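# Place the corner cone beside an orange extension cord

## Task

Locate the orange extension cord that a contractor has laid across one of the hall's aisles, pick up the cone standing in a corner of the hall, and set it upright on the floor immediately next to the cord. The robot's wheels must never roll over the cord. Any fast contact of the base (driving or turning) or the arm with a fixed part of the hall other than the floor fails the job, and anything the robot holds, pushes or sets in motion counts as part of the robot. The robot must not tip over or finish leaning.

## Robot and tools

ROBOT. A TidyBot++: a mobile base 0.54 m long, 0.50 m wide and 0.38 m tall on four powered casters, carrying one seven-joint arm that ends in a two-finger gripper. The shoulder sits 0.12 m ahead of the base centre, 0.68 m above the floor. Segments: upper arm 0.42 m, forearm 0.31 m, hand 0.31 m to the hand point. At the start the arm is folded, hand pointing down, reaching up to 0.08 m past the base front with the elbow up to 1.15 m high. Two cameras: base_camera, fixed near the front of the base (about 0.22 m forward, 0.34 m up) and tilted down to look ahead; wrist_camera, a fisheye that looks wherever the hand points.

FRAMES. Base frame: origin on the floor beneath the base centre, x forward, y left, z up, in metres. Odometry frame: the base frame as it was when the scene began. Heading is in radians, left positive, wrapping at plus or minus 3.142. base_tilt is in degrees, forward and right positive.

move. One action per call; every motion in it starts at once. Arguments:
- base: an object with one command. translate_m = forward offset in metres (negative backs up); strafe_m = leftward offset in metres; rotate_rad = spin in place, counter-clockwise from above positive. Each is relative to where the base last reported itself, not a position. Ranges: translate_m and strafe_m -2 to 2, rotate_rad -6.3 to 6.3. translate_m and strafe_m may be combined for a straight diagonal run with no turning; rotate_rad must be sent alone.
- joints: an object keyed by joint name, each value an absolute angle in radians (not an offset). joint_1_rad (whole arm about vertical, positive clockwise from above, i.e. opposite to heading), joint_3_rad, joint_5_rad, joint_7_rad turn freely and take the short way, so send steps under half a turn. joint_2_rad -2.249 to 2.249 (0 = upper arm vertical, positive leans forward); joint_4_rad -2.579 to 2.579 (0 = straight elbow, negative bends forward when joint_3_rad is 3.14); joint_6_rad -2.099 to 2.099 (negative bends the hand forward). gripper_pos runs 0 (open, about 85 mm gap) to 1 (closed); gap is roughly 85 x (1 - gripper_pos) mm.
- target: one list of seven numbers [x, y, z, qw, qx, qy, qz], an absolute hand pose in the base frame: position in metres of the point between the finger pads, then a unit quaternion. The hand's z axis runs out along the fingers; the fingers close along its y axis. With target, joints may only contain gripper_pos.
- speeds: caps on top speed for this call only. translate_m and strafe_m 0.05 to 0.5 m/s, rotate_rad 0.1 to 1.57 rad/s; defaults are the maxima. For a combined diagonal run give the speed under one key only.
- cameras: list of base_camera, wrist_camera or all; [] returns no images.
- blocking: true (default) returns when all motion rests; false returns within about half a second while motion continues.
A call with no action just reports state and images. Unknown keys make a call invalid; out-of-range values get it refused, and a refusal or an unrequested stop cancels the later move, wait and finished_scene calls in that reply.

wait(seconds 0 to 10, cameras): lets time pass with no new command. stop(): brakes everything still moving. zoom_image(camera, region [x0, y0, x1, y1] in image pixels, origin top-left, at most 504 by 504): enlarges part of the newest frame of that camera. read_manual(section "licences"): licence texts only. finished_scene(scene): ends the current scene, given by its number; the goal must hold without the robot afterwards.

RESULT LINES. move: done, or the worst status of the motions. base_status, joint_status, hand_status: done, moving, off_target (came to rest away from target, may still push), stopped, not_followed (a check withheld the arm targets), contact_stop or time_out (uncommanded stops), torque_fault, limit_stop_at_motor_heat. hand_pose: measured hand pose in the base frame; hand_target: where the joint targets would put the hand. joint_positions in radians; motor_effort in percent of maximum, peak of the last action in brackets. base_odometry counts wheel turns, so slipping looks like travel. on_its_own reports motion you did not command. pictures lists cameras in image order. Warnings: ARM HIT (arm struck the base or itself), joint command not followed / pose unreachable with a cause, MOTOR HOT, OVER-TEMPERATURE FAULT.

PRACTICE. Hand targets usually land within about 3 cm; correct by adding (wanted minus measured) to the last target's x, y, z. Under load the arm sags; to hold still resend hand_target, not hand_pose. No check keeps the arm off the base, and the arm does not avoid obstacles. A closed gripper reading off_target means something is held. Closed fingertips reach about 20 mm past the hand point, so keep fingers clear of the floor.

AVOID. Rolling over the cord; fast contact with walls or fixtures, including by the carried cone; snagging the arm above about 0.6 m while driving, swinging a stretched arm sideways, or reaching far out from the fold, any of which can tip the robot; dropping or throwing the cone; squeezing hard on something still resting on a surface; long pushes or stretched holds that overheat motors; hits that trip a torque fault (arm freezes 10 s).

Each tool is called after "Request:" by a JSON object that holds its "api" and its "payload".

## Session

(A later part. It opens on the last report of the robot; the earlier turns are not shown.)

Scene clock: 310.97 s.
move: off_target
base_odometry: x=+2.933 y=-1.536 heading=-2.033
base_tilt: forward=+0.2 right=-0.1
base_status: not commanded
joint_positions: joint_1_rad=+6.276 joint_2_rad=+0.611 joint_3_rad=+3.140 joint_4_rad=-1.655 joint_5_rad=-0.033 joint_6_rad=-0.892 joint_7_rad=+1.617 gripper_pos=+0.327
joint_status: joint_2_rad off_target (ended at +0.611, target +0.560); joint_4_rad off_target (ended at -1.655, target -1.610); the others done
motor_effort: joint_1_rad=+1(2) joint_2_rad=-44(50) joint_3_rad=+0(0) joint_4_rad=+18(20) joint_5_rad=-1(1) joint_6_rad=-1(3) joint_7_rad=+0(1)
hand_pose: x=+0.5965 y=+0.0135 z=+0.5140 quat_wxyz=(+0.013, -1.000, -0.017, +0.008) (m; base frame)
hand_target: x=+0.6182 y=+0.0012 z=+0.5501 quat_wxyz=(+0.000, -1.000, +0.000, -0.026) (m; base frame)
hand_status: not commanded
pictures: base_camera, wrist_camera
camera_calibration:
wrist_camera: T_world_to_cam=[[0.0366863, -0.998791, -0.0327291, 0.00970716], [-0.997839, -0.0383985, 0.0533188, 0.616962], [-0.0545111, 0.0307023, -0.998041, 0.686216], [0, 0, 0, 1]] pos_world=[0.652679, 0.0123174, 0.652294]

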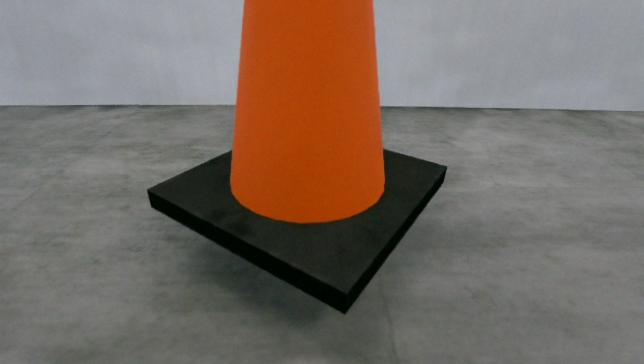

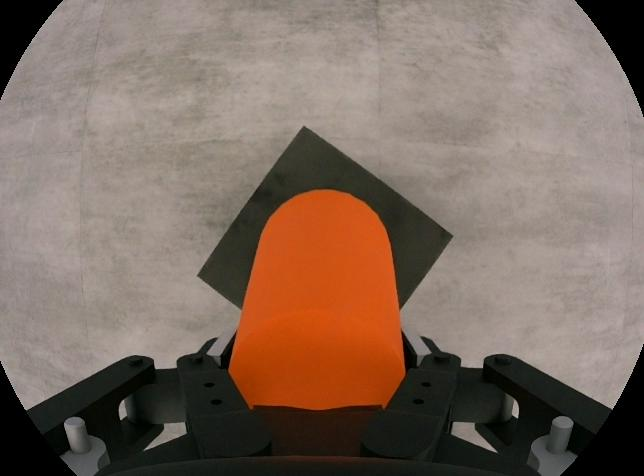

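Request:
{"api": "move", "payload": {"joints": {"joint_2_rad": 0.417, "joint_4_rad": -1.453, "joint_6_rad": -1.217}, "cameras": []}}

Request:
{"api": "move", "payload": {"joints": {"joint_2_rad": 0.273, "joint_4_rad": -1.297, "joint_6_rad": -1.513, "joint_7_rad": 2.26}, "cameras": []}}

Request:
{"api": "move", "payload": {"joints": {"joint_2_rad": 0.13, "joint_4_rad": -1.14, "joint_6_rad": -1.81}, "cameras": ["wrist_camera"]}}

Request:
{"api": "move", "payload": {"base": {"rotate_rad": -3.1416}, "speeds": {"rotate_rad": 0.9}}}

Scene clock: 385.77 s.
move: off_target
base_odometry: x=+2.933 y=-1.536 heading=-2.033
base_tilt: forward=+0.2 right=-0.1
base_status: not commanded
joint_positions: joint_1_rad=+6.276 joint_2_rad=+0.459 joint_3_rad=+3.140 joint_4_rad=-1.507 joint_5_rad=-0.033 joint_6_rad=-1.181 joint_7_rad=+1.617 gripper_pos=+0.327
joint_status: joint_2_rad off_target (ended at +0.459, target +0.417); joint_4_rad off_target (ended at -1.507, target -1.453); the others done
motor_effort: joint_1_rad=+0(2) joint_2_rad=-43(49) joint_3_rad=+0(0) joint_4_rad=+23(24) joint_5_rad=-1(1) joint_6_rad=+0(3) joint_7_rad=+0(0)
hand_pose: x=+0.5937 y=+0.0149 z=+0.6269 quat_wxyz=(+0.015, -1.000, -0.021, +0.003) (m; base frame)
hand_target: x=+0.6068 y=+0.0013 z=+0.6630 quat_wxyz=(+0.000, -1.000, +0.000, -0.027) (m; base frame)
hand_status: not commanded
pictures: none
No camera images: "cameras" was empty.

Scene clock: 387.27 s.
move: off_target
base_odometry: x=+2.933 y=-1.536 heading=-2.033
base_tilt: forward=+0.2 right=-0.1
base_status: not commanded
joint_positions: joint_1_rad=+6.276 joint_2_rad=+0.315 joint_3_rad=+3.140 joint_4_rad=-1.354 joint_5_rad=-0.032 joint_6_rad=-1.468 joint_7_rad=+2.211 gripper_pos=+0.327
joint_status: joint_2_rad off_target (ended at +0.315, target +0.273); joint_4_rad off_target (ended at -1.354, target -1.297); the others done
motor_effort: joint_1_rad=+1(2) joint_2_rad=-38(47) joint_3_rad=+0(1) joint_4_rad=+25(25) joint_5_rad=-2(2) joint_6_rad=+1(2) joint_7_rad=+0(1)
hand_pose: x=+0.5634 y=+0.0151 z=+0.7400 quat_wxyz=(+0.015, -0.948, -0.317, -0.007) (m; base frame)
hand_target: x=+0.5650 y=+0.0013 z=+0.7765 quat_wxyz=(-0.010, -0.941, -0.338, -0.028) (m; base frame)
hand_status: not commanded
pictures: none
No camera images: "cameras" was empty.

Scene clock: 388.60 s.
move: off_target
base_odometry: x=+2.933 y=-1.536 heading=-2.033
base_tilt: forward=+0.2 right=-0.1
base_status: not commanded
joint_positions: joint_1_rad=+6.276 joint_2_rad=+0.163 joint_3_rad=+3.140 joint_4_rad=-1.200 joint_5_rad=-0.032 joint_6_rad=-1.769 joint_7_rad=+2.212 gripper_pos=+0.327
joint_status: joint_4_rad off_target (ended at -1.200, target -1.140); the others done
motor_effort: joint_1_rad=+2(2) joint_2_rad=-31(43) joint_3_rad=+0(1) joint_4_rad=+25(27) joint_5_rad=-2(2) joint_6_rad=+2(3) joint_7_rad=+0(1)
hand_pose: x=+0.4978 y=+0.0143 z=+0.8508 quat_wxyz=(+0.013, -0.947, -0.322, -0.010) (m; base frame)
hand_target: x=+0.4930 y=+0.0013 z=+0.8815 quat_wxyz=(-0.010, -0.941, -0.338, -0.029) (m; base frame)
hand_status: not commanded
pictures: wrist_camera
camera_calibration:
wrist_camera: T_world_to_cam=[[0.612619, -0.789984, -0.0249464, -0.271163], [-0.79001, -0.612992, 0.0111814, 0.441125], [-0.0241251, 0.0128579, -0.999626, 1.00343], [0, 0, 0, 1]] pos_world=[0.538821, 0.0432901, 0.991357]

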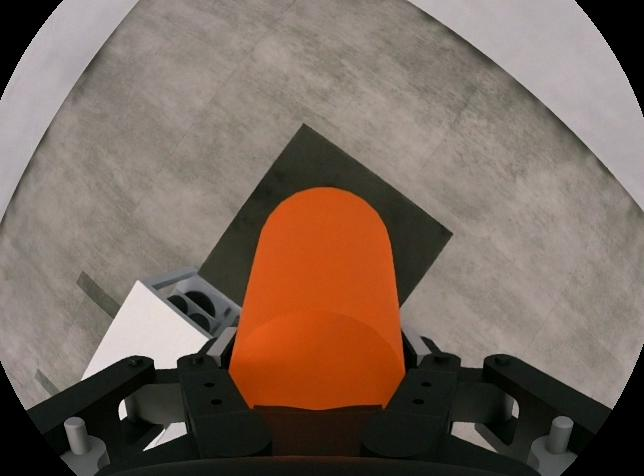

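Scene clock: 393.03 s.
move: done
base_odometry: x=+2.933 y=-1.536 heading=+1.109
base_tilt: forward=+0.2 right=-0.1
base_status: done
joint_positions: joint_1_rad=+6.285 joint_2_rad=+0.163 joint_3_rad=+3.144 joint_4_rad=-1.199 joint_5_rad=-0.015 joint_6_rad=-1.775 joint_7_rad=+2.212 gripper_pos=+0.327
joint_status: not commanded
motor_effort: joint_1_rad=+0(4) joint_2_rad=-31(33) joint_3_rad=+1(3) joint_4_rad=+23(26) joint_5_rad=+0(4) joint_6_rad=+0(2) joint_7_rad=+0(1)
hand_pose: x=+0.4962 y=+0.0043 z=+0.8507 quat_wxyz=(+0.006, -0.949, -0.315, -0.004) (m; base frame)
hand_target: x=+0.4930 y=+0.0013 z=+0.8815 quat_wxyz=(-0.010, -0.941, -0.338, -0.029) (m; base frame)
hand_status: not commanded
pictures: base_camera, wrist_camera
camera_calibration:
wrist_camera: T_world_to_cam=[[0.600062, -0.799819, -0.0146624, -0.280529], [-0.799396, -0.600227, 0.0263202, 0.425448], [-0.0298521, -0.00407266, -0.999546, 1.00625], [0, 0, 0, 1]] pos_world=[0.538476, 0.0350914, 0.990484]

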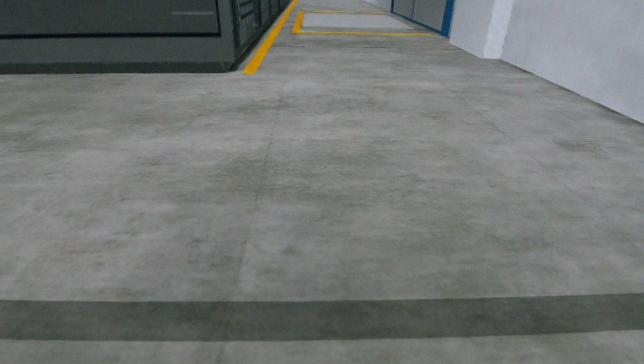

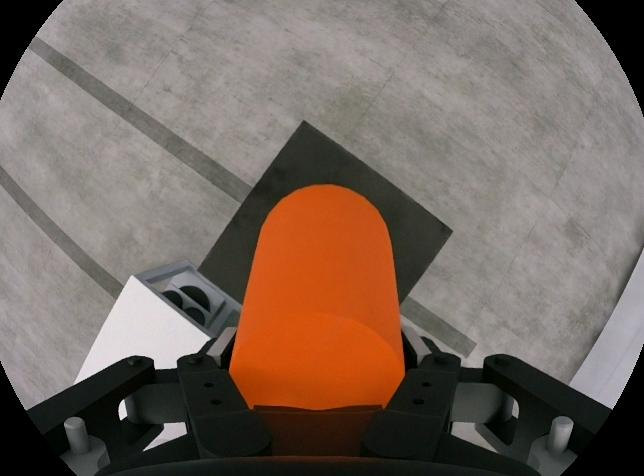

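Request:
{"api": "zoom_image", "payload": {"camera": "base_camera", "region": [220, 0, 620, 130]}}

Scaled by 1.260.

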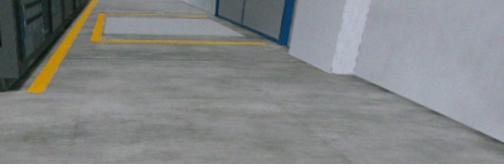

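Request:
{"api": "move", "payload": {"base": {"translate_m": 2.0, "strafe_m": -0.28}}}

Scene clock: 434.40 s.
move: done
base_odometry: x=+4.077 y=+0.128 heading=+1.108
base_tilt: forward=+0.2 right=-0.1
base_status: done
joint_positions: joint_1_rad=+6.285 joint_2_rad=+0.165 joint_3_rad=+3.144 joint_4_rad=-1.199 joint_5_rad=-0.015 joint_6_rad=-1.782 joint_7_rad=+2.212 gripper_pos=+0.327
joint_status: not commanded
motor_effort: joint_1_rad=-1(2) joint_2_rad=-31(34) joint_3_rad=+0(1) joint_4_rad=+25(26) joint_5_rad=-1(2) joint_6_rad=+2(4) joint_7_rad=+0(1)
hand_pose: x=+0.4945 y=+0.0043 z=+0.8503 quat_wxyz=(+0.007, -0.949, -0.315, +0.000) (m; base frame)
hand_target: x=+0.4930 y=+0.0013 z=+0.8815 quat_wxyz=(-0.010, -0.941, -0.338, -0.029) (m; base frame)
hand_status: not commanded
pictures: base_camera, wrist_camera
camera_calibration:
wrist_camera: T_world_to_cam=[[0.600016, -0.799755, -0.0192979, -0.275578], [-0.799105, -0.600313, 0.0324828, 0.418754], [-0.037563, -0.00406917, -0.999286, 1.00937], [0, 0, 0, 1]] pos_world=[0.537895, 0.0350961, 0.989729]

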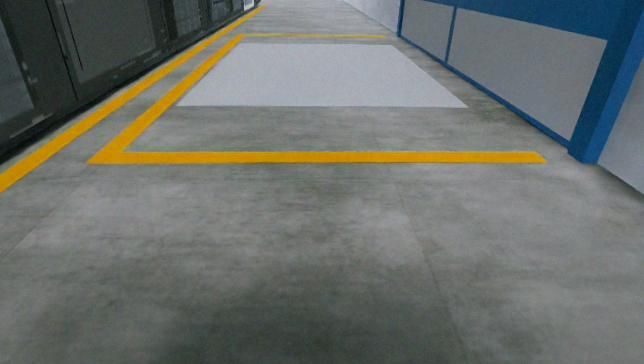

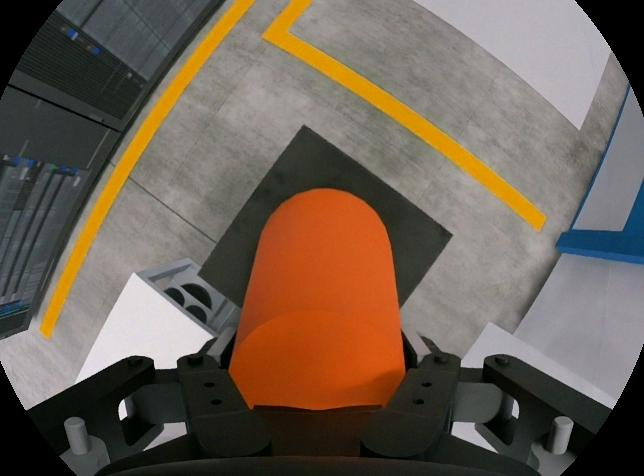

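Request:
{"api": "move", "payload": {"base": {"translate_m": 2.0, "strafe_m": 0.03}, "cameras": ["base_camera"]}}

Scene clock: 469.70 s.
move: done
base_odometry: x=+4.944 y=+1.931 heading=+1.108
base_tilt: forward=+0.2 right=-0.1
base_status: done
joint_positions: joint_1_rad=+6.285 joint_2_rad=+0.166 joint_3_rad=+3.144 joint_4_rad=-1.198 joint_5_rad=-0.015 joint_6_rad=-1.784 joint_7_rad=+2.212 gripper_pos=+0.327
joint_status: not commanded
motor_effort: joint_1_rad=+0(2) joint_2_rad=-31(34) joint_3_rad=+0(1) joint_4_rad=+25(26) joint_5_rad=-1(2) joint_6_rad=+2(4) joint_7_rad=+0(0)
hand_pose: x=+0.4941 y=+0.0043 z=+0.8501 quat_wxyz=(+0.008, -0.949, -0.315, +0.001) (m; base frame)
hand_target: x=+0.4930 y=+0.0013 z=+0.8815 quat_wxyz=(-0.010, -0.941, -0.338, -0.029) (m; base frame)
hand_status: not commanded
pictures: base_camera

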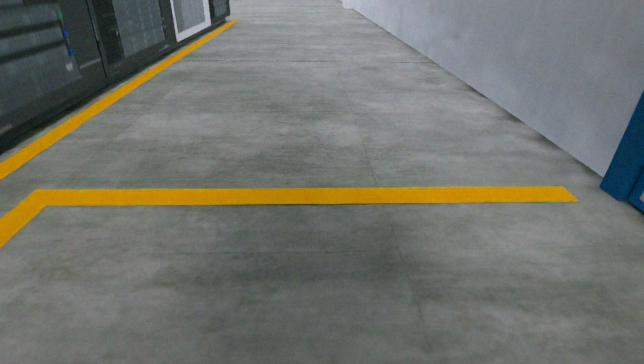

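Request:
{"api": "move", "payload": {"base": {"rotate_rad": 0.035}, "cameras": []}}

Request:
{"api": "move", "payload": {"base": {"translate_m": 2.0, "strafe_m": 0.05}, "cameras": ["base_camera"]}}

Scene clock: 519.37 s.
move: done
base_odometry: x=+4.944 y=+1.931 heading=+1.143
base_tilt: forward=+0.2 right=-0.1
base_status: done
joint_positions: joint_1_rad=+6.281 joint_2_rad=+0.166 joint_3_rad=+3.140 joint_4_rad=-1.197 joint_5_rad=-0.014 joint_6_rad=-1.785 joint_7_rad=+2.213 gripper_pos=+0.327
joint_status: not commanded
motor_effort: joint_1_rad=+1(4) joint_2_rad=-31(32) joint_3_rad=+1(3) joint_4_rad=+24(25) joint_5_rad=-1(3) joint_6_rad=+0(3) joint_7_rad=+0(1)
hand_pose: x=+0.4938 y=+0.0069 z=+0.8502 quat_wxyz=(+0.008, -0.948, -0.319, +0.001) (m; base frame)
hand_target: x=+0.4930 y=+0.0013 z=+0.8815 quat_wxyz=(-0.010, -0.941, -0.338, -0.029) (m; base frame)
hand_status: not commanded
pictures: none
No camera images: "cameras" was empty.

Scene clock: 524.73 s.
move: done
base_odometry: x=+5.726 y=+3.772 heading=+1.143
base_tilt: forward=+0.2 right=-0.1
base_status: done
joint_positions: joint_1_rad=+6.281 joint_2_rad=+0.167 joint_3_rad=+3.140 joint_4_rad=-1.196 joint_5_rad=-0.014 joint_6_rad=-1.793 joint_7_rad=+2.213 gripper_pos=+0.327
joint_status: not commanded
motor_effort: joint_1_rad=+0(2) joint_2_rad=-31(34) joint_3_rad=+0(1) joint_4_rad=+25(26) joint_5_rad=-2(2) joint_6_rad=+2(4) joint_7_rad=+0(1)
hand_pose: x=+0.4920 y=+0.0069 z=+0.8503 quat_wxyz=(+0.009, -0.948, -0.319, +0.005) (m; base frame)
hand_target: x=+0.4930 y=+0.0013 z=+0.8815 quat_wxyz=(-0.010, -0.941, -0.338, -0.029) (m; base frame)
hand_status: not commanded
pictures: base_camera

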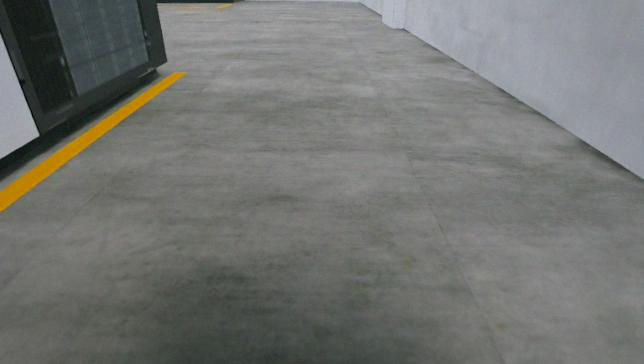

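Request:
{"api": "zoom_image", "payload": {"camera": "base_camera", "region": [140, 0, 440, 80]}}

Scaled by 1.680.

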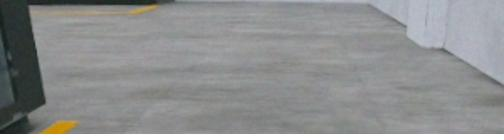

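Request:
{"api": "move", "payload": {"base": {"translate_m": 2.0}, "cameras": ["base_camera"]}}

Request:
{"api": "zoom_image", "payload": {"camera": "base_camera", "region": [0, 0, 400, 120]}}

Scene clock: 547.23 s.
move: done
base_odometry: x=+6.554 y=+5.593 heading=+1.144
base_tilt: forward=+0.2 right=-0.1
base_status: done
joint_positions: joint_1_rad=+6.281 joint_2_rad=+0.167 joint_3_rad=+3.140 joint_4_rad=-1.196 joint_5_rad=-0.014 joint_6_rad=-1.793 joint_7_rad=+2.213 gripper_pos=+0.327
joint_status: not commanded
motor_effort: joint_1_rad=+1(2) joint_2_rad=-31(34) joint_3_rad=+0(2) joint_4_rad=+24(26) joint_5_rad=-2(2) joint_6_rad=+2(4) joint_7_rad=+0(1)
hand_pose: x=+0.4922 y=+0.0069 z=+0.8503 quat_wxyz=(+0.009, -0.948, -0.319, +0.005) (m; base frame)
hand_target: x=+0.4930 y=+0.0013 z=+0.8815 quat_wxyz=(-0.010, -0.941, -0.338, -0.029) (m; base frame)
hand_status: not commanded
pictures: base_camera

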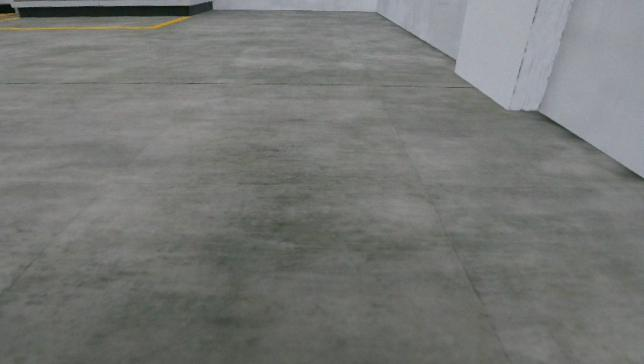

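Scaled by 1.260.

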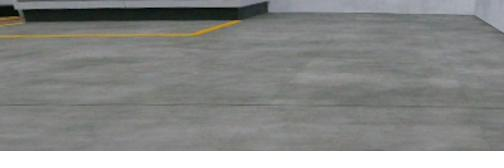

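Request:
{"api": "move", "payload": {"base": {"translate_m": 0.8}, "cameras": []}}

Request:
{"api": "move", "payload": {"base": {"rotate_rad": 1.57}, "speeds": {"rotate_rad": 0.9}, "cameras": ["base_camera"]}}

Request:
{"api": "zoom_image", "payload": {"camera": "base_camera", "region": [0, 0, 322, 120]}}

Request:
{"api": "zoom_image", "payload": {"camera": "base_camera", "region": [322, 0, 644, 120]}}

Scene clock: 562.13 s.
move: done
base_odometry: x=+6.885 y=+6.322 heading=+1.144
base_tilt: forward=+0.2 right=-0.1
base_status: done
joint_positions: joint_1_rad=+6.281 joint_2_rad=+0.167 joint_3_rad=+3.140 joint_4_rad=-1.194 joint_5_rad=-0.013 joint_6_rad=-1.795 joint_7_rad=+2.213 gripper_pos=+0.327
joint_status: not commanded
motor_effort: joint_1_rad=+2(2) joint_2_rad=-31(34) joint_3_rad=+1(2) joint_4_rad=+24(26) joint_5_rad=+0(2) joint_6_rad=-1(3) joint_7_rad=+0(1)
hand_pose: x=+0.4919 y=+0.0068 z=+0.8510 quat_wxyz=(+0.009, -0.948, -0.319, +0.005) (m; base frame)
hand_target: x=+0.4930 y=+0.0013 z=+0.8815 quat_wxyz=(-0.010, -0.941, -0.338, -0.029) (m; base frame)
hand_status: not commanded
pictures: none
No camera images: "cameras" was empty.

Scene clock: 564.90 s.
move: done
base_odometry: x=+6.885 y=+6.322 heading=+2.714
base_tilt: forward=+0.2 right=-0.1
base_status: done
joint_positions: joint_1_rad=+6.279 joint_2_rad=+0.167 joint_3_rad=+3.139 joint_4_rad=-1.193 joint_5_rad=-0.006 joint_6_rad=-1.798 joint_7_rad=+2.213 gripper_pos=+0.328
joint_status: not commanded
motor_effort: joint_1_rad=+2(4) joint_2_rad=-31(33) joint_3_rad=+1(4) joint_4_rad=+23(25) joint_5_rad=+0(5) joint_6_rad=+0(3) joint_7_rad=+0(0)
hand_pose: x=+0.4914 y=+0.0056 z=+0.8512 quat_wxyz=(+0.006, -0.948, -0.319, +0.007) (m; base frame)
hand_target: x=+0.4930 y=+0.0013 z=+0.8815 quat_wxyz=(-0.010, -0.941, -0.338, -0.029) (m; base frame)
hand_status: not commanded
pictures: base_camera

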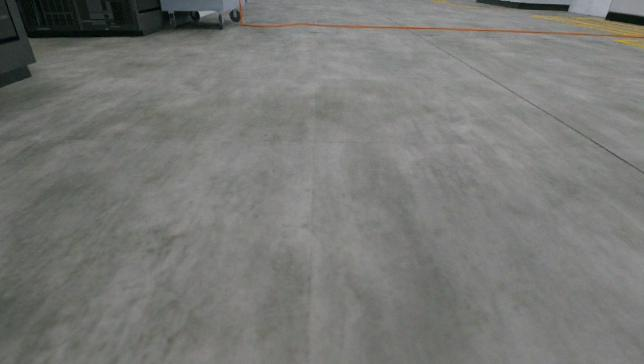

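Scaled by 1.565.

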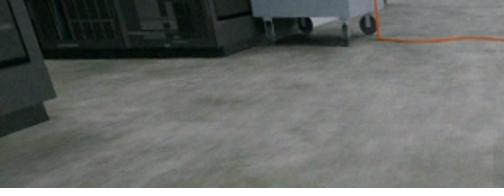

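Scaled by 1.565.

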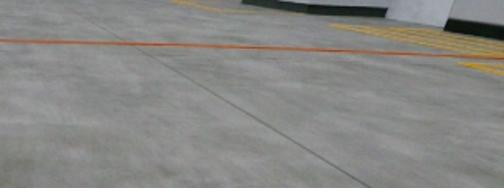

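Request:
{"api": "move", "payload": {"base": {"translate_m": 1.95, "strafe_m": -0.3}, "cameras": ["base_camera"]}}

Scene clock: 589.63 s.
move: done
base_odometry: x=+5.234 y=+7.402 heading=+2.715
base_tilt: forward=+0.2 right=-0.1
base_status: done
joint_positions: joint_1_rad=+6.279 joint_2_rad=+0.167 joint_3_rad=+3.139 joint_4_rad=-1.193 joint_5_rad=-0.006 joint_6_rad=-1.798 joint_7_rad=+2.213 gripper_pos=+0.328
joint_status: not commanded
motor_effort: joint_1_rad=+0(2) joint_2_rad=-30(34) joint_3_rad=+0(2) joint_4_rad=+24(26) joint_5_rad=-1(2) joint_6_rad=+1(3) joint_7_rad=+0(0)
hand_pose: x=+0.4914 y=+0.0056 z=+0.8512 quat_wxyz=(+0.006, -0.948, -0.319, +0.007) (m; base frame)
hand_target: x=+0.4930 y=+0.0013 z=+0.8815 quat_wxyz=(-0.010, -0.941, -0.338, -0.029) (m; base frame)
hand_status: not commanded
pictures: base_camera

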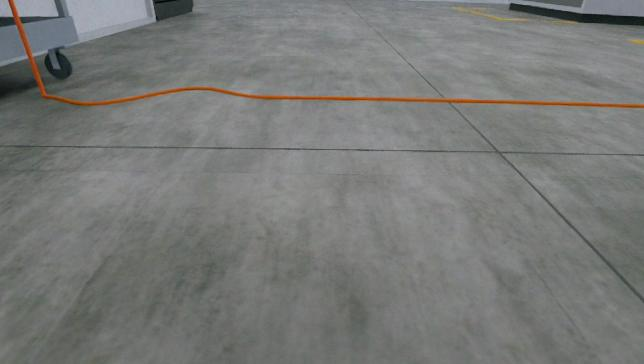

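Request:
{"api": "move", "payload": {"base": {"rotate_rad": -0.047}, "cameras": []}}

Request:
{"api": "move", "payload": {"base": {"translate_m": 0.55}, "cameras": ["base_camera"]}}

Request:
{"api": "move", "payload": {"joints": {"joint_2_rad": 0.26, "joint_4_rad": -1.24, "joint_6_rad": -1.57}, "cameras": []}}

Request:
{"api": "move", "payload": {"joints": {"joint_2_rad": 0.381, "joint_4_rad": -1.316, "joint_6_rad": -1.355}}}

Scene clock: 626.63 s.
move: done
base_odometry: x=+5.234 y=+7.402 heading=+2.668
base_tilt: forward=+0.2 right=-0.1
base_status: done
joint_positions: joint_1_rad=+6.286 joint_2_rad=+0.167 joint_3_rad=+3.145 joint_4_rad=-1.193 joint_5_rad=-0.006 joint_6_rad=-1.798 joint_7_rad=+2.213 gripper_pos=+0.328
joint_status: not commanded
motor_effort: joint_1_rad=+2(5) joint_2_rad=-31(32) joint_3_rad=+1(3) joint_4_rad=+24(25) joint_5_rad=-1(3) joint_6_rad=+0(2) joint_7_rad=+0(0)
hand_pose: x=+0.4914 y=+0.0011 z=+0.8512 quat_wxyz=(+0.005, -0.950, -0.314, +0.007) (m; base frame)
hand_target: x=+0.4930 y=+0.0013 z=+0.8815 quat_wxyz=(-0.010, -0.941, -0.338, -0.029) (m; base frame)
hand_status: not commanded
pictures: none
No camera images: "cameras" was empty.

Scene clock: 629.30 s.
move: done
base_odometry: x=+4.744 y=+7.653 heading=+2.667
base_tilt: forward=+0.2 right=-0.1
base_status: done
joint_positions: joint_1_rad=+6.286 joint_2_rad=+0.169 joint_3_rad=+3.145 joint_4_rad=-1.190 joint_5_rad=-0.006 joint_6_rad=-1.804 joint_7_rad=+2.213 gripper_pos=+0.328
joint_status: not commanded
motor_effort: joint_1_rad=+1(2) joint_2_rad=-31(34) joint_3_rad=+1(2) joint_4_rad=+23(26) joint_5_rad=+1(3) joint_6_rad=-1(3) joint_7_rad=+0(1)
hand_pose: x=+0.4907 y=+0.0012 z=+0.8515 quat_wxyz=(+0.006, -0.949, -0.314, +0.009) (m; base frame)
hand_target: x=+0.4930 y=+0.0013 z=+0.8815 quat_wxyz=(-0.010, -0.941, -0.338, -0.029) (m; base frame)
hand_status: not commanded
pictures: base_camera

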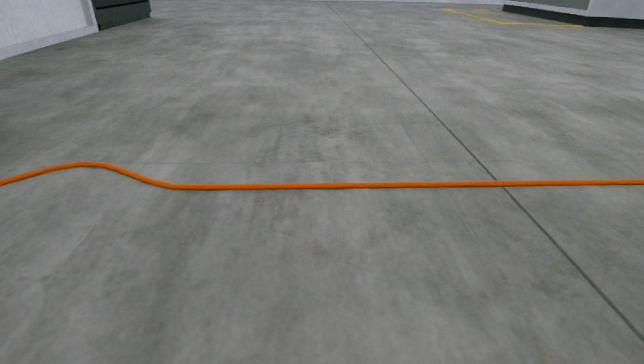

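Scene clock: 631.00 s.
move: off_target
base_odometry: x=+4.744 y=+7.653 heading=+2.667
base_tilt: forward=+0.2 right=-0.1
base_status: not commanded
joint_positions: joint_1_rad=+6.286 joint_2_rad=+0.306 joint_3_rad=+3.145 joint_4_rad=-1.268 joint_5_rad=-0.006 joint_6_rad=-1.592 joint_7_rad=+2.213 gripper_pos=+0.328
joint_status: joint_2_rad off_target (ended at +0.306, target +0.260); the others done
motor_effort: joint_1_rad=+0(2) joint_2_rad=-38(42) joint_3_rad=+0(2) joint_4_rad=+24(26) joint_5_rad=-1(2) joint_6_rad=+2(5) joint_7_rad=+0(0)
hand_pose: x=+0.5526 y=+0.0009 z=+0.7709 quat_wxyz=(+0.006, -0.950, -0.313, +0.011) (m; base frame)
hand_target: x=+0.5630 y=+0.0013 z=+0.8002 quat_wxyz=(-0.012, -0.941, -0.338, -0.034) (m; base frame)
hand_status: not commanded
pictures: none
No camera images: "cameras" was empty.

Scene clock: 632.07 s.
move: off_target
base_odometry: x=+4.744 y=+7.653 heading=+2.667
base_tilt: forward=+0.2 right=-0.1
base_status: not commanded
joint_positions: joint_1_rad=+6.286 joint_2_rad=+0.431 joint_3_rad=+3.145 joint_4_rad=-1.339 joint_5_rad=-0.006 joint_6_rad=-1.394 joint_7_rad=+2.213 gripper_pos=+0.328
joint_status: joint_2_rad off_target (ended at +0.431, target +0.381); the others done
motor_effort: joint_1_rad=+0(3) joint_2_rad=-43(48) joint_3_rad=+0(1) joint_4_rad=+24(26) joint_5_rad=-2(2) joint_6_rad=+2(2) joint_7_rad=+0(0)
hand_pose: x=+0.5959 y=+0.0007 z=+0.6905 quat_wxyz=(+0.006, -0.950, -0.313, +0.010) (m; base frame)
hand_target: x=+0.6152 y=+0.0013 z=+0.7228 quat_wxyz=(-0.015, -0.940, -0.337, -0.042) (m; base frame)
hand_status: not commanded
pictures: base_camera, wrist_camera
camera_calibration:
wrist_camera: T_world_to_cam=[[0.596053, -0.802606, -0.0233518, -0.337192], [-0.800933, -0.596365, 0.0534368, 0.48937], [-0.0568149, -0.013148, -0.998298, 0.864304], [0, 0, 0, 1]] pos_world=[0.642042, 0.032575, 0.828809]

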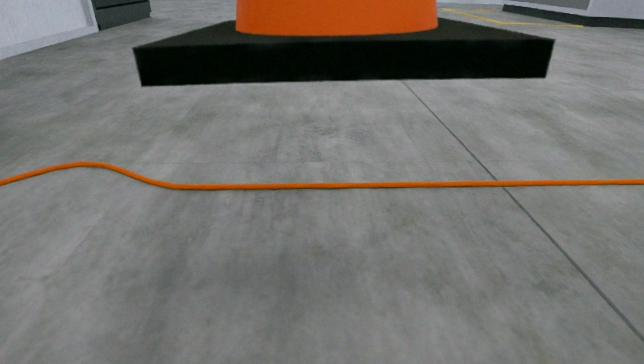

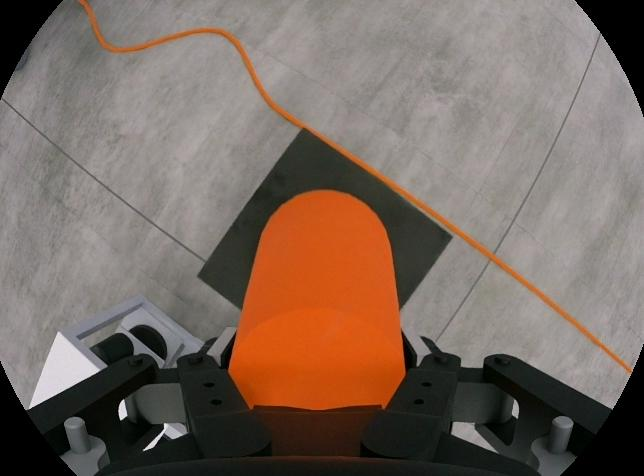

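Request:
{"api": "move", "payload": {"joints": {"joint_2_rad": 0.447, "joint_4_rad": -1.522, "joint_6_rad": -1.067}, "cameras": []}}

Request:
{"api": "move", "payload": {"joints": {"joint_2_rad": 0.585, "joint_4_rad": -1.662, "joint_6_rad": -0.797}}}

Scene clock: 664.43 s.
move: off_target
base_odometry: x=+4.744 y=+7.653 heading=+2.667
base_tilt: forward=+0.2 right=-0.1
base_status: not commanded
joint_positions: joint_1_rad=+6.286 joint_2_rad=+0.488 joint_3_rad=+3.145 joint_4_rad=-1.545 joint_5_rad=-0.006 joint_6_rad=-1.112 joint_7_rad=+2.213 gripper_pos=+0.328
joint_status: joint_2_rad off_target (ended at +0.488, target +0.447); the others done
motor_effort: joint_1_rad=+0(2) joint_2_rad=-43(46) joint_3_rad=+0(1) joint_4_rad=+22(25) joint_5_rad=-1(2) joint_6_rad=+1(3) joint_7_rad=+0(0)
hand_pose: x=+0.5969 y=+0.0005 z=+0.6022 quat_wxyz=(+0.002, -0.950, -0.312, +0.001) (m; base frame)
hand_target: x=+0.6235 y=+0.0012 z=+0.6298 quat_wxyz=(-0.018, -0.940, -0.337, -0.050) (m; base frame)
hand_status: not commanded
pictures: none
No camera images: "cameras" was empty.

Scene clock: 666.30 s.
move: off_target
base_odometry: x=+4.744 y=+7.653 heading=+2.667
base_tilt: forward=+0.2 right=-0.1
base_status: not commanded
joint_positions: joint_1_rad=+6.286 joint_2_rad=+0.636 joint_3_rad=+3.143 joint_4_rad=-1.682 joint_5_rad=-0.006 joint_6_rad=-0.828 joint_7_rad=+2.213 gripper_pos=+0.328
joint_status: joint_2_rad off_target (ended at +0.636, target +0.585); the others done
motor_effort: joint_1_rad=+2(2) joint_2_rad=-45(51) joint_3_rad=+0(2) joint_4_rad=+17(23) joint_5_rad=+0(2) joint_6_rad=+1(3) joint_7_rad=+0(0)
hand_pose: x=+0.5981 y=+0.0007 z=+0.4953 quat_wxyz=(+0.002, -0.950, -0.312, +0.002) (m; base frame)
hand_target: x=+0.6269 y=+0.0012 z=+0.5260 quat_wxyz=(-0.017, -0.940, -0.337, -0.046) (m; base frame)
hand_status: not commanded
pictures: base_camera, wrist_camera
camera_calibration:
wrist_camera: T_world_to_cam=[[0.595144, -0.803539, -0.0113405, -0.348518], [-0.802697, -0.595077, 0.0395091, 0.509567], [-0.0384956, -0.0144106, -0.999155, 0.658951], [0, 0, 0, 1]] pos_world=[0.641813, 0.0326803, 0.63431]

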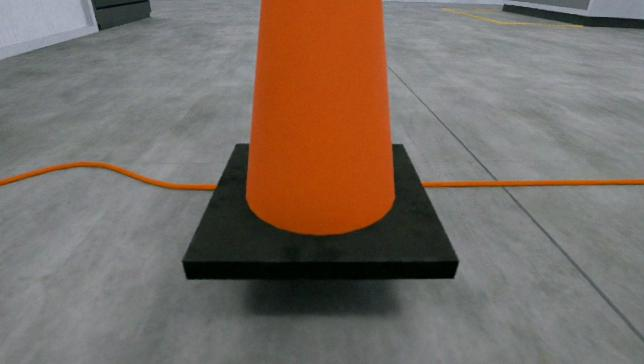

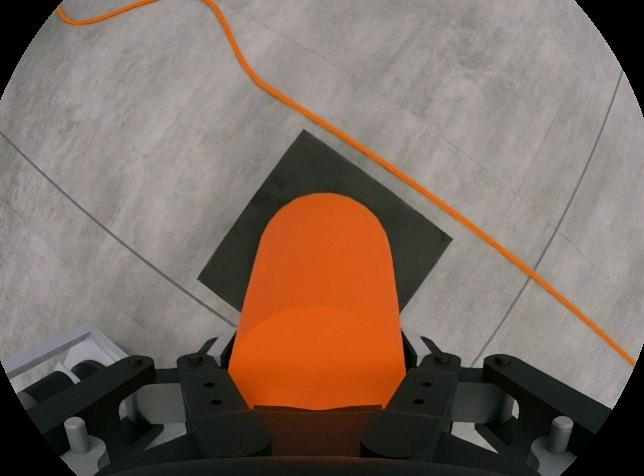

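Request:
{"api": "move", "payload": {"joints": {"joint_2_rad": 0.692, "joint_4_rad": -1.643, "joint_6_rad": -0.71}, "cameras": ["wrist_camera"]}}

Request:
{"api": "move", "payload": {"joints": {"joint_2_rad": 0.725, "joint_4_rad": -1.654, "joint_6_rad": -0.662}, "cameras": ["wrist_camera", "base_camera"]}}

Scene clock: 693.80 s.
move: off_target
base_odometry: x=+4.744 y=+7.653 heading=+2.667
base_tilt: forward=+0.2 right=-0.1
base_status: not commanded
joint_positions: joint_1_rad=+6.286 joint_2_rad=+0.733 joint_3_rad=+3.143 joint_4_rad=-1.682 joint_5_rad=-0.006 joint_6_rad=-0.753 joint_7_rad=+2.213 gripper_pos=+0.328
joint_status: joint_2_rad off_target (ended at +0.733, target +0.692); joint_4_rad off_target (ended at -1.682, target -1.643); the others done
motor_effort: joint_1_rad=+0(2) joint_2_rad=-47(50) joint_3_rad=+0(1) joint_4_rad=+17(19) joint_5_rad=-1(1) joint_6_rad=+1(2) joint_7_rad=+0(0)
hand_pose: x=+0.6010 y=+0.0006 z=+0.4483 quat_wxyz=(+0.006, -0.950, -0.312, +0.012) (m; base frame)
hand_target: x=+0.6445 y=+0.0012 z=+0.4784 quat_wxyz=(-0.016, -0.940, -0.337, -0.045) (m; base frame)
hand_status: not commanded
pictures: wrist_camera
camera_calibration:
wrist_camera: T_world_to_cam=[[0.594555, -0.803684, -0.0244303, -0.344617], [-0.80174, -0.594873, 0.0577774, 0.504836], [-0.0609677, -0.0147651, -0.998031, 0.62517], [0, 0, 0, 1]] pos_world=[0.647757, 0.032581, 0.586351]

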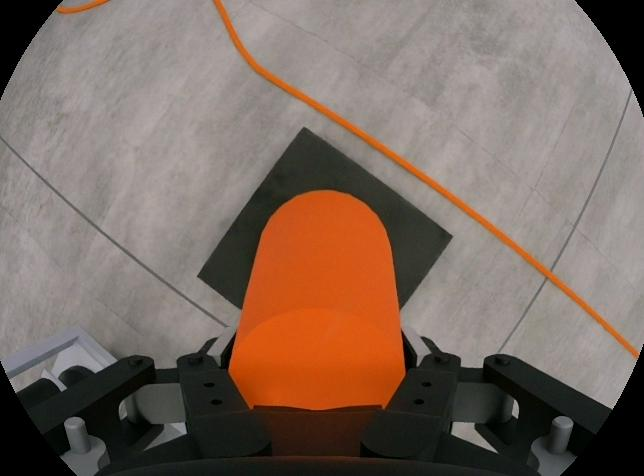

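Scene clock: 694.53 s.
move: done
base_odometry: x=+4.744 y=+7.653 heading=+2.667
base_tilt: forward=+0.2 right=-0.1
base_status: not commanded
joint_positions: joint_1_rad=+6.286 joint_2_rad=+0.756 joint_3_rad=+3.144 joint_4_rad=-1.682 joint_5_rad=-0.006 joint_6_rad=-0.702 joint_7_rad=+2.213 gripper_pos=+0.328
joint_status: all done
motor_effort: joint_1_rad=+1(2) joint_2_rad=-48(49) joint_3_rad=+0(1) joint_4_rad=+17(17) joint_5_rad=-1(2) joint_6_rad=+1(2) joint_7_rad=+0(0)
hand_pose: x=+0.6116 y=+0.0004 z=+0.4371 quat_wxyz=(+0.001, -0.950, -0.312, -0.001) (m; base frame)
hand_target: x=+0.6464 y=+0.0012 z=+0.4597 quat_wxyz=(-0.017, -0.940, -0.337, -0.047) (m; base frame)
hand_status: not commanded
pictures: base_camera, wrist_camera
camera_calibration:
wrist_camera: T_world_to_cam=[[0.5948, -0.803845, -0.00683691, -0.359218], [-0.803234, -0.594644, 0.0348427, 0.524826], [-0.0320736, -0.0152328, -0.999369, 0.597501], [0, 0, 0, 1]] pos_world=[0.654385, 0.0324313, 0.576382]

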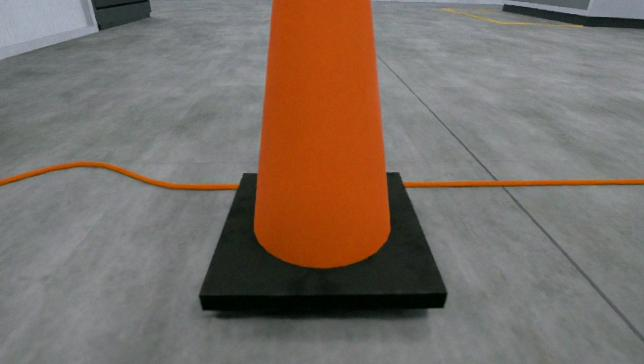

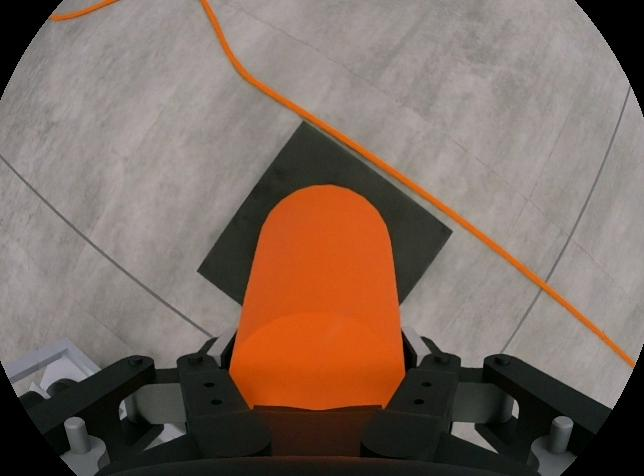

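Request:
{"api": "move", "payload": {"joints": {"joint_2_rad": 0.748, "joint_4_rad": -1.662, "joint_6_rad": -0.638}, "cameras": ["wrist_camera", "base_camera"]}}

Scene clock: 734.23 s.
move: done
base_odometry: x=+4.744 y=+7.653 heading=+2.667
base_tilt: forward=+0.2 right=-0.1
base_status: not commanded
joint_positions: joint_1_rad=+6.286 joint_2_rad=+0.779 joint_3_rad=+3.144 joint_4_rad=-1.682 joint_5_rad=-0.006 joint_6_rad=-0.683 joint_7_rad=+2.213 gripper_pos=+0.328
joint_status: all done
motor_effort: joint_1_rad=+1(1) joint_2_rad=-48(50) joint_3_rad=+0(1) joint_4_rad=+16(17) joint_5_rad=-1(1) joint_6_rad=+1(2) joint_7_rad=+0(1)
hand_pose: x=+0.6116 y=+0.0003 z=+0.4254 quat_wxyz=(+0.002, -0.950, -0.312, +0.001) (m; base frame)
hand_target: x=+0.6443 y=+0.0012 z=+0.4464 quat_wxyz=(-0.016, -0.940, -0.337, -0.044) (m; base frame)
hand_status: not commanded
pictures: base_camera, wrist_camera
camera_calibration:
wrist_camera: T_world_to_cam=[[0.594726, -0.803873, -0.00945051, -0.358168], [-0.803095, -0.594604, 0.0385422, 0.523552], [-0.0366024, -0.0153324, -0.999212, 0.588569], [0, 0, 0, 1]] pos_world=[0.655017, 0.032409, 0.564542]

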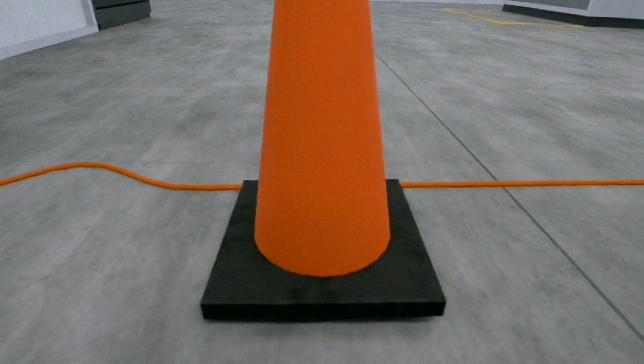

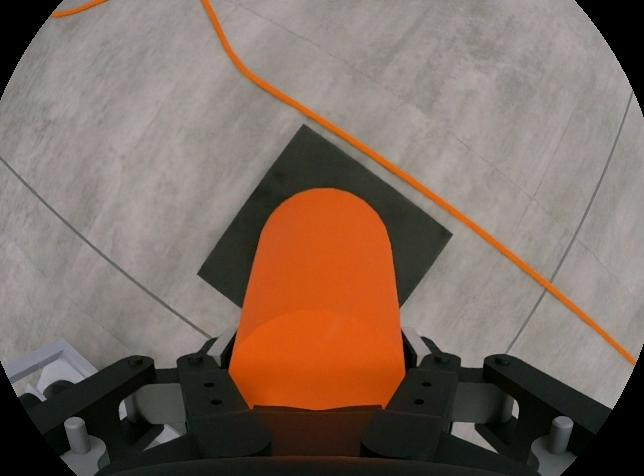

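Request:
{"api": "move", "payload": {"joints": {"joint_2_rad": 0.762, "joint_4_rad": -1.664, "joint_6_rad": -0.62}, "cameras": ["wrist_camera", "base_camera"]}}

Scene clock: 739.37 s.
move: done
base_odometry: x=+4.744 y=+7.653 heading=+2.667
base_tilt: forward=+0.2 right=-0.1
base_status: not commanded
joint_positions: joint_1_rad=+6.286 joint_2_rad=+0.792 joint_3_rad=+3.144 joint_4_rad=-1.682 joint_5_rad=-0.006 joint_6_rad=-0.667 joint_7_rad=+2.213 gripper_pos=+0.328
joint_status: all done
motor_effort: joint_1_rad=+1(2) joint_2_rad=-48(50) joint_3_rad=+0(1) joint_4_rad=+17(17) joint_5_rad=-1(1) joint_6_rad=+1(2) joint_7_rad=+0(0)
hand_pose: x=+0.6132 y=+0.0003 z=+0.4193 quat_wxyz=(+0.001, -0.950, -0.312, -0.001) (m; base frame)
hand_target: x=+0.6454 y=+0.0012 z=+0.4391 quat_wxyz=(-0.016, -0.940, -0.337, -0.045) (m; base frame)
hand_status: not commanded
pictures: base_camera, wrist_camera
camera_calibration:
wrist_camera: T_world_to_cam=[[0.594723, -0.803895, -0.00759772, -0.359962], [-0.803227, -0.594571, 0.0362058, 0.526094], [-0.033623, -0.0154297, -0.999315, 0.580708], [0, 0, 0, 1]] pos_world=[0.656176, 0.032389, 0.558528]

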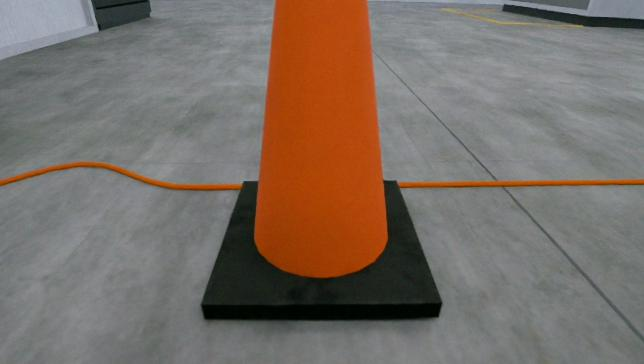

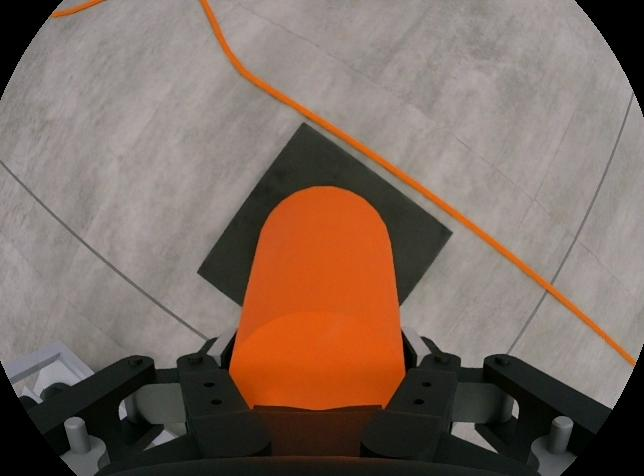

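Request:
{"api": "move", "payload": {"joints": {"joint_2_rad": 0.772, "joint_4_rad": -1.67, "joint_6_rad": -0.61}, "cameras": []}}

Request:
{"api": "move", "payload": {"joints": {"joint_2_rad": 0.782, "joint_4_rad": -1.676, "joint_6_rad": -0.605}, "cameras": ["wrist_camera", "base_camera"]}}

Scene clock: 746.83 s.
move: done
base_odometry: x=+4.744 y=+7.653 heading=+2.667
base_tilt: forward=+0.2 right=-0.1
base_status: not commanded
joint_positions: joint_1_rad=+6.286 joint_2_rad=+0.797 joint_3_rad=+3.144 joint_4_rad=-1.682 joint_5_rad=-0.006 joint_6_rad=-0.658 joint_7_rad=+2.213 gripper_pos=+0.328
joint_status: all done
motor_effort: joint_1_rad=+0(1) joint_2_rad=-46(50) joint_3_rad=+0(1) joint_4_rad=+15(16) joint_5_rad=+0(1) joint_6_rad=+2(2) joint_7_rad=+0(0)
hand_pose: x=+0.6146 y=+0.0003 z=+0.4166 quat_wxyz=(+0.000, -0.950, -0.312, -0.002) (m; base frame)
hand_target: x=+0.6428 y=+0.0012 z=+0.4327 quat_wxyz=(-0.015, -0.940, -0.337, -0.042) (m; base frame)
hand_status: not commanded
pictures: none
No camera images: "cameras" was empty.

Scene clock: 747.33 s.
move: done
base_odometry: x=+4.744 y=+7.653 heading=+2.667
base_tilt: forward=+0.2 right=-0.1
base_status: not commanded
joint_positions: joint_1_rad=+6.286 joint_2_rad=+0.797 joint_3_rad=+3.144 joint_4_rad=-1.682 joint_5_rad=-0.006 joint_6_rad=-0.656 joint_7_rad=+2.213 gripper_pos=+0.328
joint_status: all done
motor_effort: joint_1_rad=+1(1) joint_2_rad=-45(47) joint_3_rad=+1(1) joint_4_rad=+14(16) joint_5_rad=+0(1) joint_6_rad=+2(3) joint_7_rad=+0(0)
hand_pose: x=+0.6150 y=+0.0003 z=+0.4164 quat_wxyz=(+0.000, -0.950, -0.312, -0.003) (m; base frame)
hand_target: x=+0.6385 y=+0.0012 z=+0.4263 quat_wxyz=(-0.013, -0.940, -0.338, -0.037) (m; base frame)
hand_status: not commanded
pictures: base_camera, wrist_camera
camera_calibration:
wrist_camera: T_world_to_cam=[[0.594742, -0.803905, -0.00445023, -0.362424], [-0.803414, -0.594556, 0.0320867, 0.529496], [-0.0284406, -0.0155079, -0.999475, 0.57475], [0, 0, 0, 1]] pos_world=[0.657299, 0.0323743, 0.555846]

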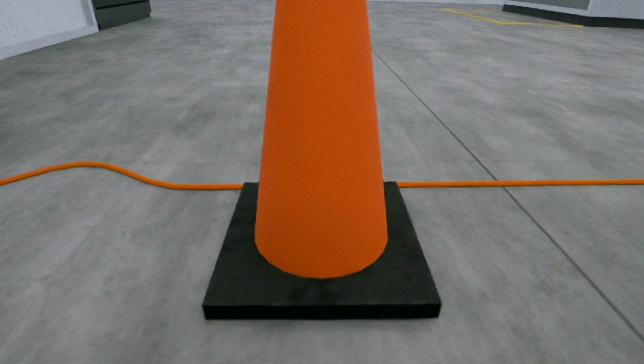

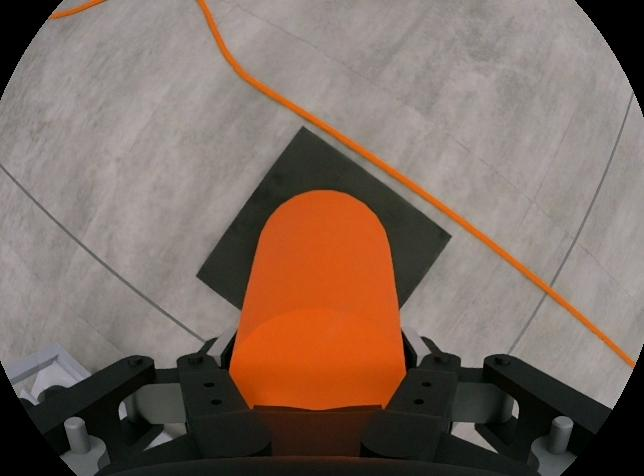

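Request:
{"api": "move", "payload": {"joints": {"joint_2_rad": 0.79, "joint_4_rad": -1.672, "joint_6_rad": -0.60}, "cameras": []}}

Request:
{"api": "move", "payload": {"joints": {"joint_2_rad": 0.80, "joint_4_rad": -1.672, "joint_6_rad": -0.60}, "cameras": ["wrist_camera", "base_camera"]}}

Scene clock: 754.00 s.
move: done
base_odometry: x=+4.744 y=+7.653 heading=+2.667
base_tilt: forward=+0.2 right=-0.1
base_status: not commanded
joint_positions: joint_1_rad=+6.286 joint_2_rad=+0.798 joint_3_rad=+3.144 joint_4_rad=-1.682 joint_5_rad=-0.006 joint_6_rad=-0.654 joint_7_rad=+2.213 gripper_pos=+0.328
joint_status: all done
motor_effort: joint_1_rad=+1(1) joint_2_rad=-44(45) joint_3_rad=+1(1) joint_4_rad=+14(16) joint_5_rad=+1(1) joint_6_rad=+2(3) joint_7_rad=+0(1)
hand_pose: x=+0.6154 y=+0.0003 z=+0.4162 quat_wxyz=(+0.000, -0.950, -0.312, -0.004) (m; base frame)
hand_target: x=+0.6402 y=+0.0012 z=+0.4231 quat_wxyz=(-0.014, -0.940, -0.338, -0.037) (m; base frame)
hand_status: not commanded
pictures: none
No camera images: "cameras" was empty.

Scene clock: 754.50 s.
move: done
base_odometry: x=+4.744 y=+7.653 heading=+2.667
base_tilt: forward=+0.2 right=-0.1
base_status: not commanded
joint_positions: joint_1_rad=+6.286 joint_2_rad=+0.798 joint_3_rad=+3.144 joint_4_rad=-1.682 joint_5_rad=-0.006 joint_6_rad=-0.654 joint_7_rad=+2.213 gripper_pos=+0.328
joint_status: all done
motor_effort: joint_1_rad=-1(1) joint_2_rad=-41(43) joint_3_rad=+0(1) joint_4_rad=+12(15) joint_5_rad=+1(1) joint_6_rad=+3(3) joint_7_rad=+0(0)
hand_pose: x=+0.6154 y=+0.0003 z=+0.4161 quat_wxyz=(+0.000, -0.950, -0.312, -0.004) (m; base frame)
hand_target: x=+0.6376 y=+0.0012 z=+0.4179 quat_wxyz=(-0.012, -0.941, -0.338, -0.033) (m; base frame)
hand_status: not commanded
pictures: base_camera, wrist_camera
camera_calibration:
wrist_camera: T_world_to_cam=[[0.594743, -0.803907, -0.00369191, -0.362996], [-0.803456, -0.594552, 0.0310866, 0.530285], [-0.0271858, -0.0155223, -0.99951, 0.573676], [0, 0, 0, 1]] pos_world=[0.657545, 0.0323715, 0.555569]

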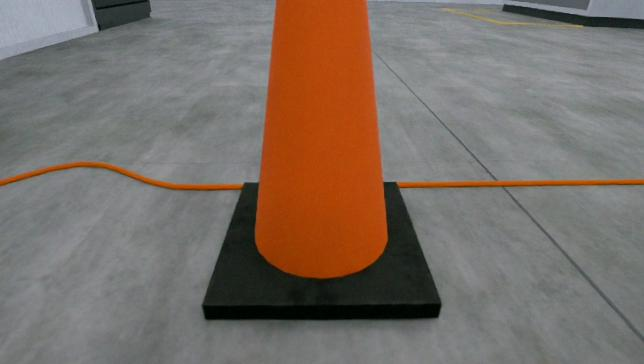

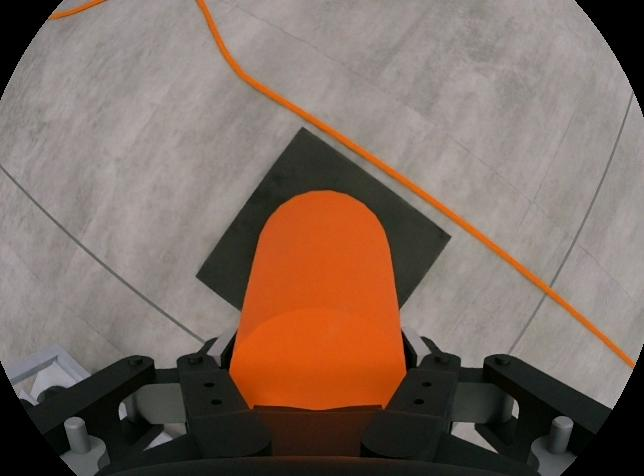

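Request:
{"api": "zoom_image", "payload": {"camera": "wrist_camera", "region": [260, 80, 500, 280]}}

Request:
{"api": "move", "payload": {"joints": {"joint_2_rad": 0.808, "joint_4_rad": -1.672, "joint_6_rad": -0.602}, "cameras": []}}

Scaled by 2.100.

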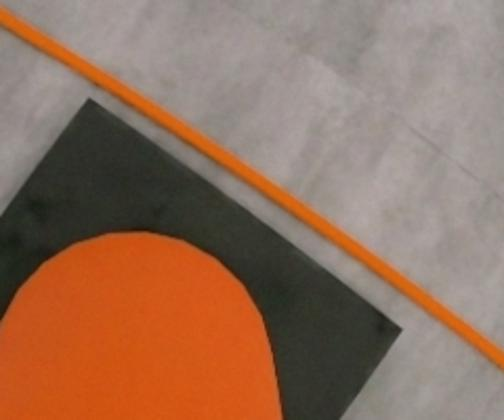

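Scene clock: 768.03 s.
move: done
base_odometry: x=+4.744 y=+7.653 heading=+2.667
base_tilt: forward=+0.2 right=-0.1
base_status: not commanded
joint_positions: joint_1_rad=+6.286 joint_2_rad=+0.798 joint_3_rad=+3.144 joint_4_rad=-1.682 joint_5_rad=-0.006 joint_6_rad=-0.654 joint_7_rad=+2.213 gripper_pos=+0.328
joint_status: all done
motor_effort: joint_1_rad=-1(2) joint_2_rad=-39(41) joint_3_rad=+0(1) joint_4_rad=+11(13) joint_5_rad=+0(1) joint_6_rad=+2(3) joint_7_rad=+0(1)
hand_pose: x=+0.6154 y=+0.0003 z=+0.4160 quat_wxyz=(+0.000, -0.950, -0.312, -0.004) (m; base frame)
hand_target: x=+0.6348 y=+0.0012 z=+0.4138 quat_wxyz=(-0.010, -0.941, -0.338, -0.028) (m; base frame)
hand_status: not commanded
pictures: none
No camera images: "cameras" was empty.


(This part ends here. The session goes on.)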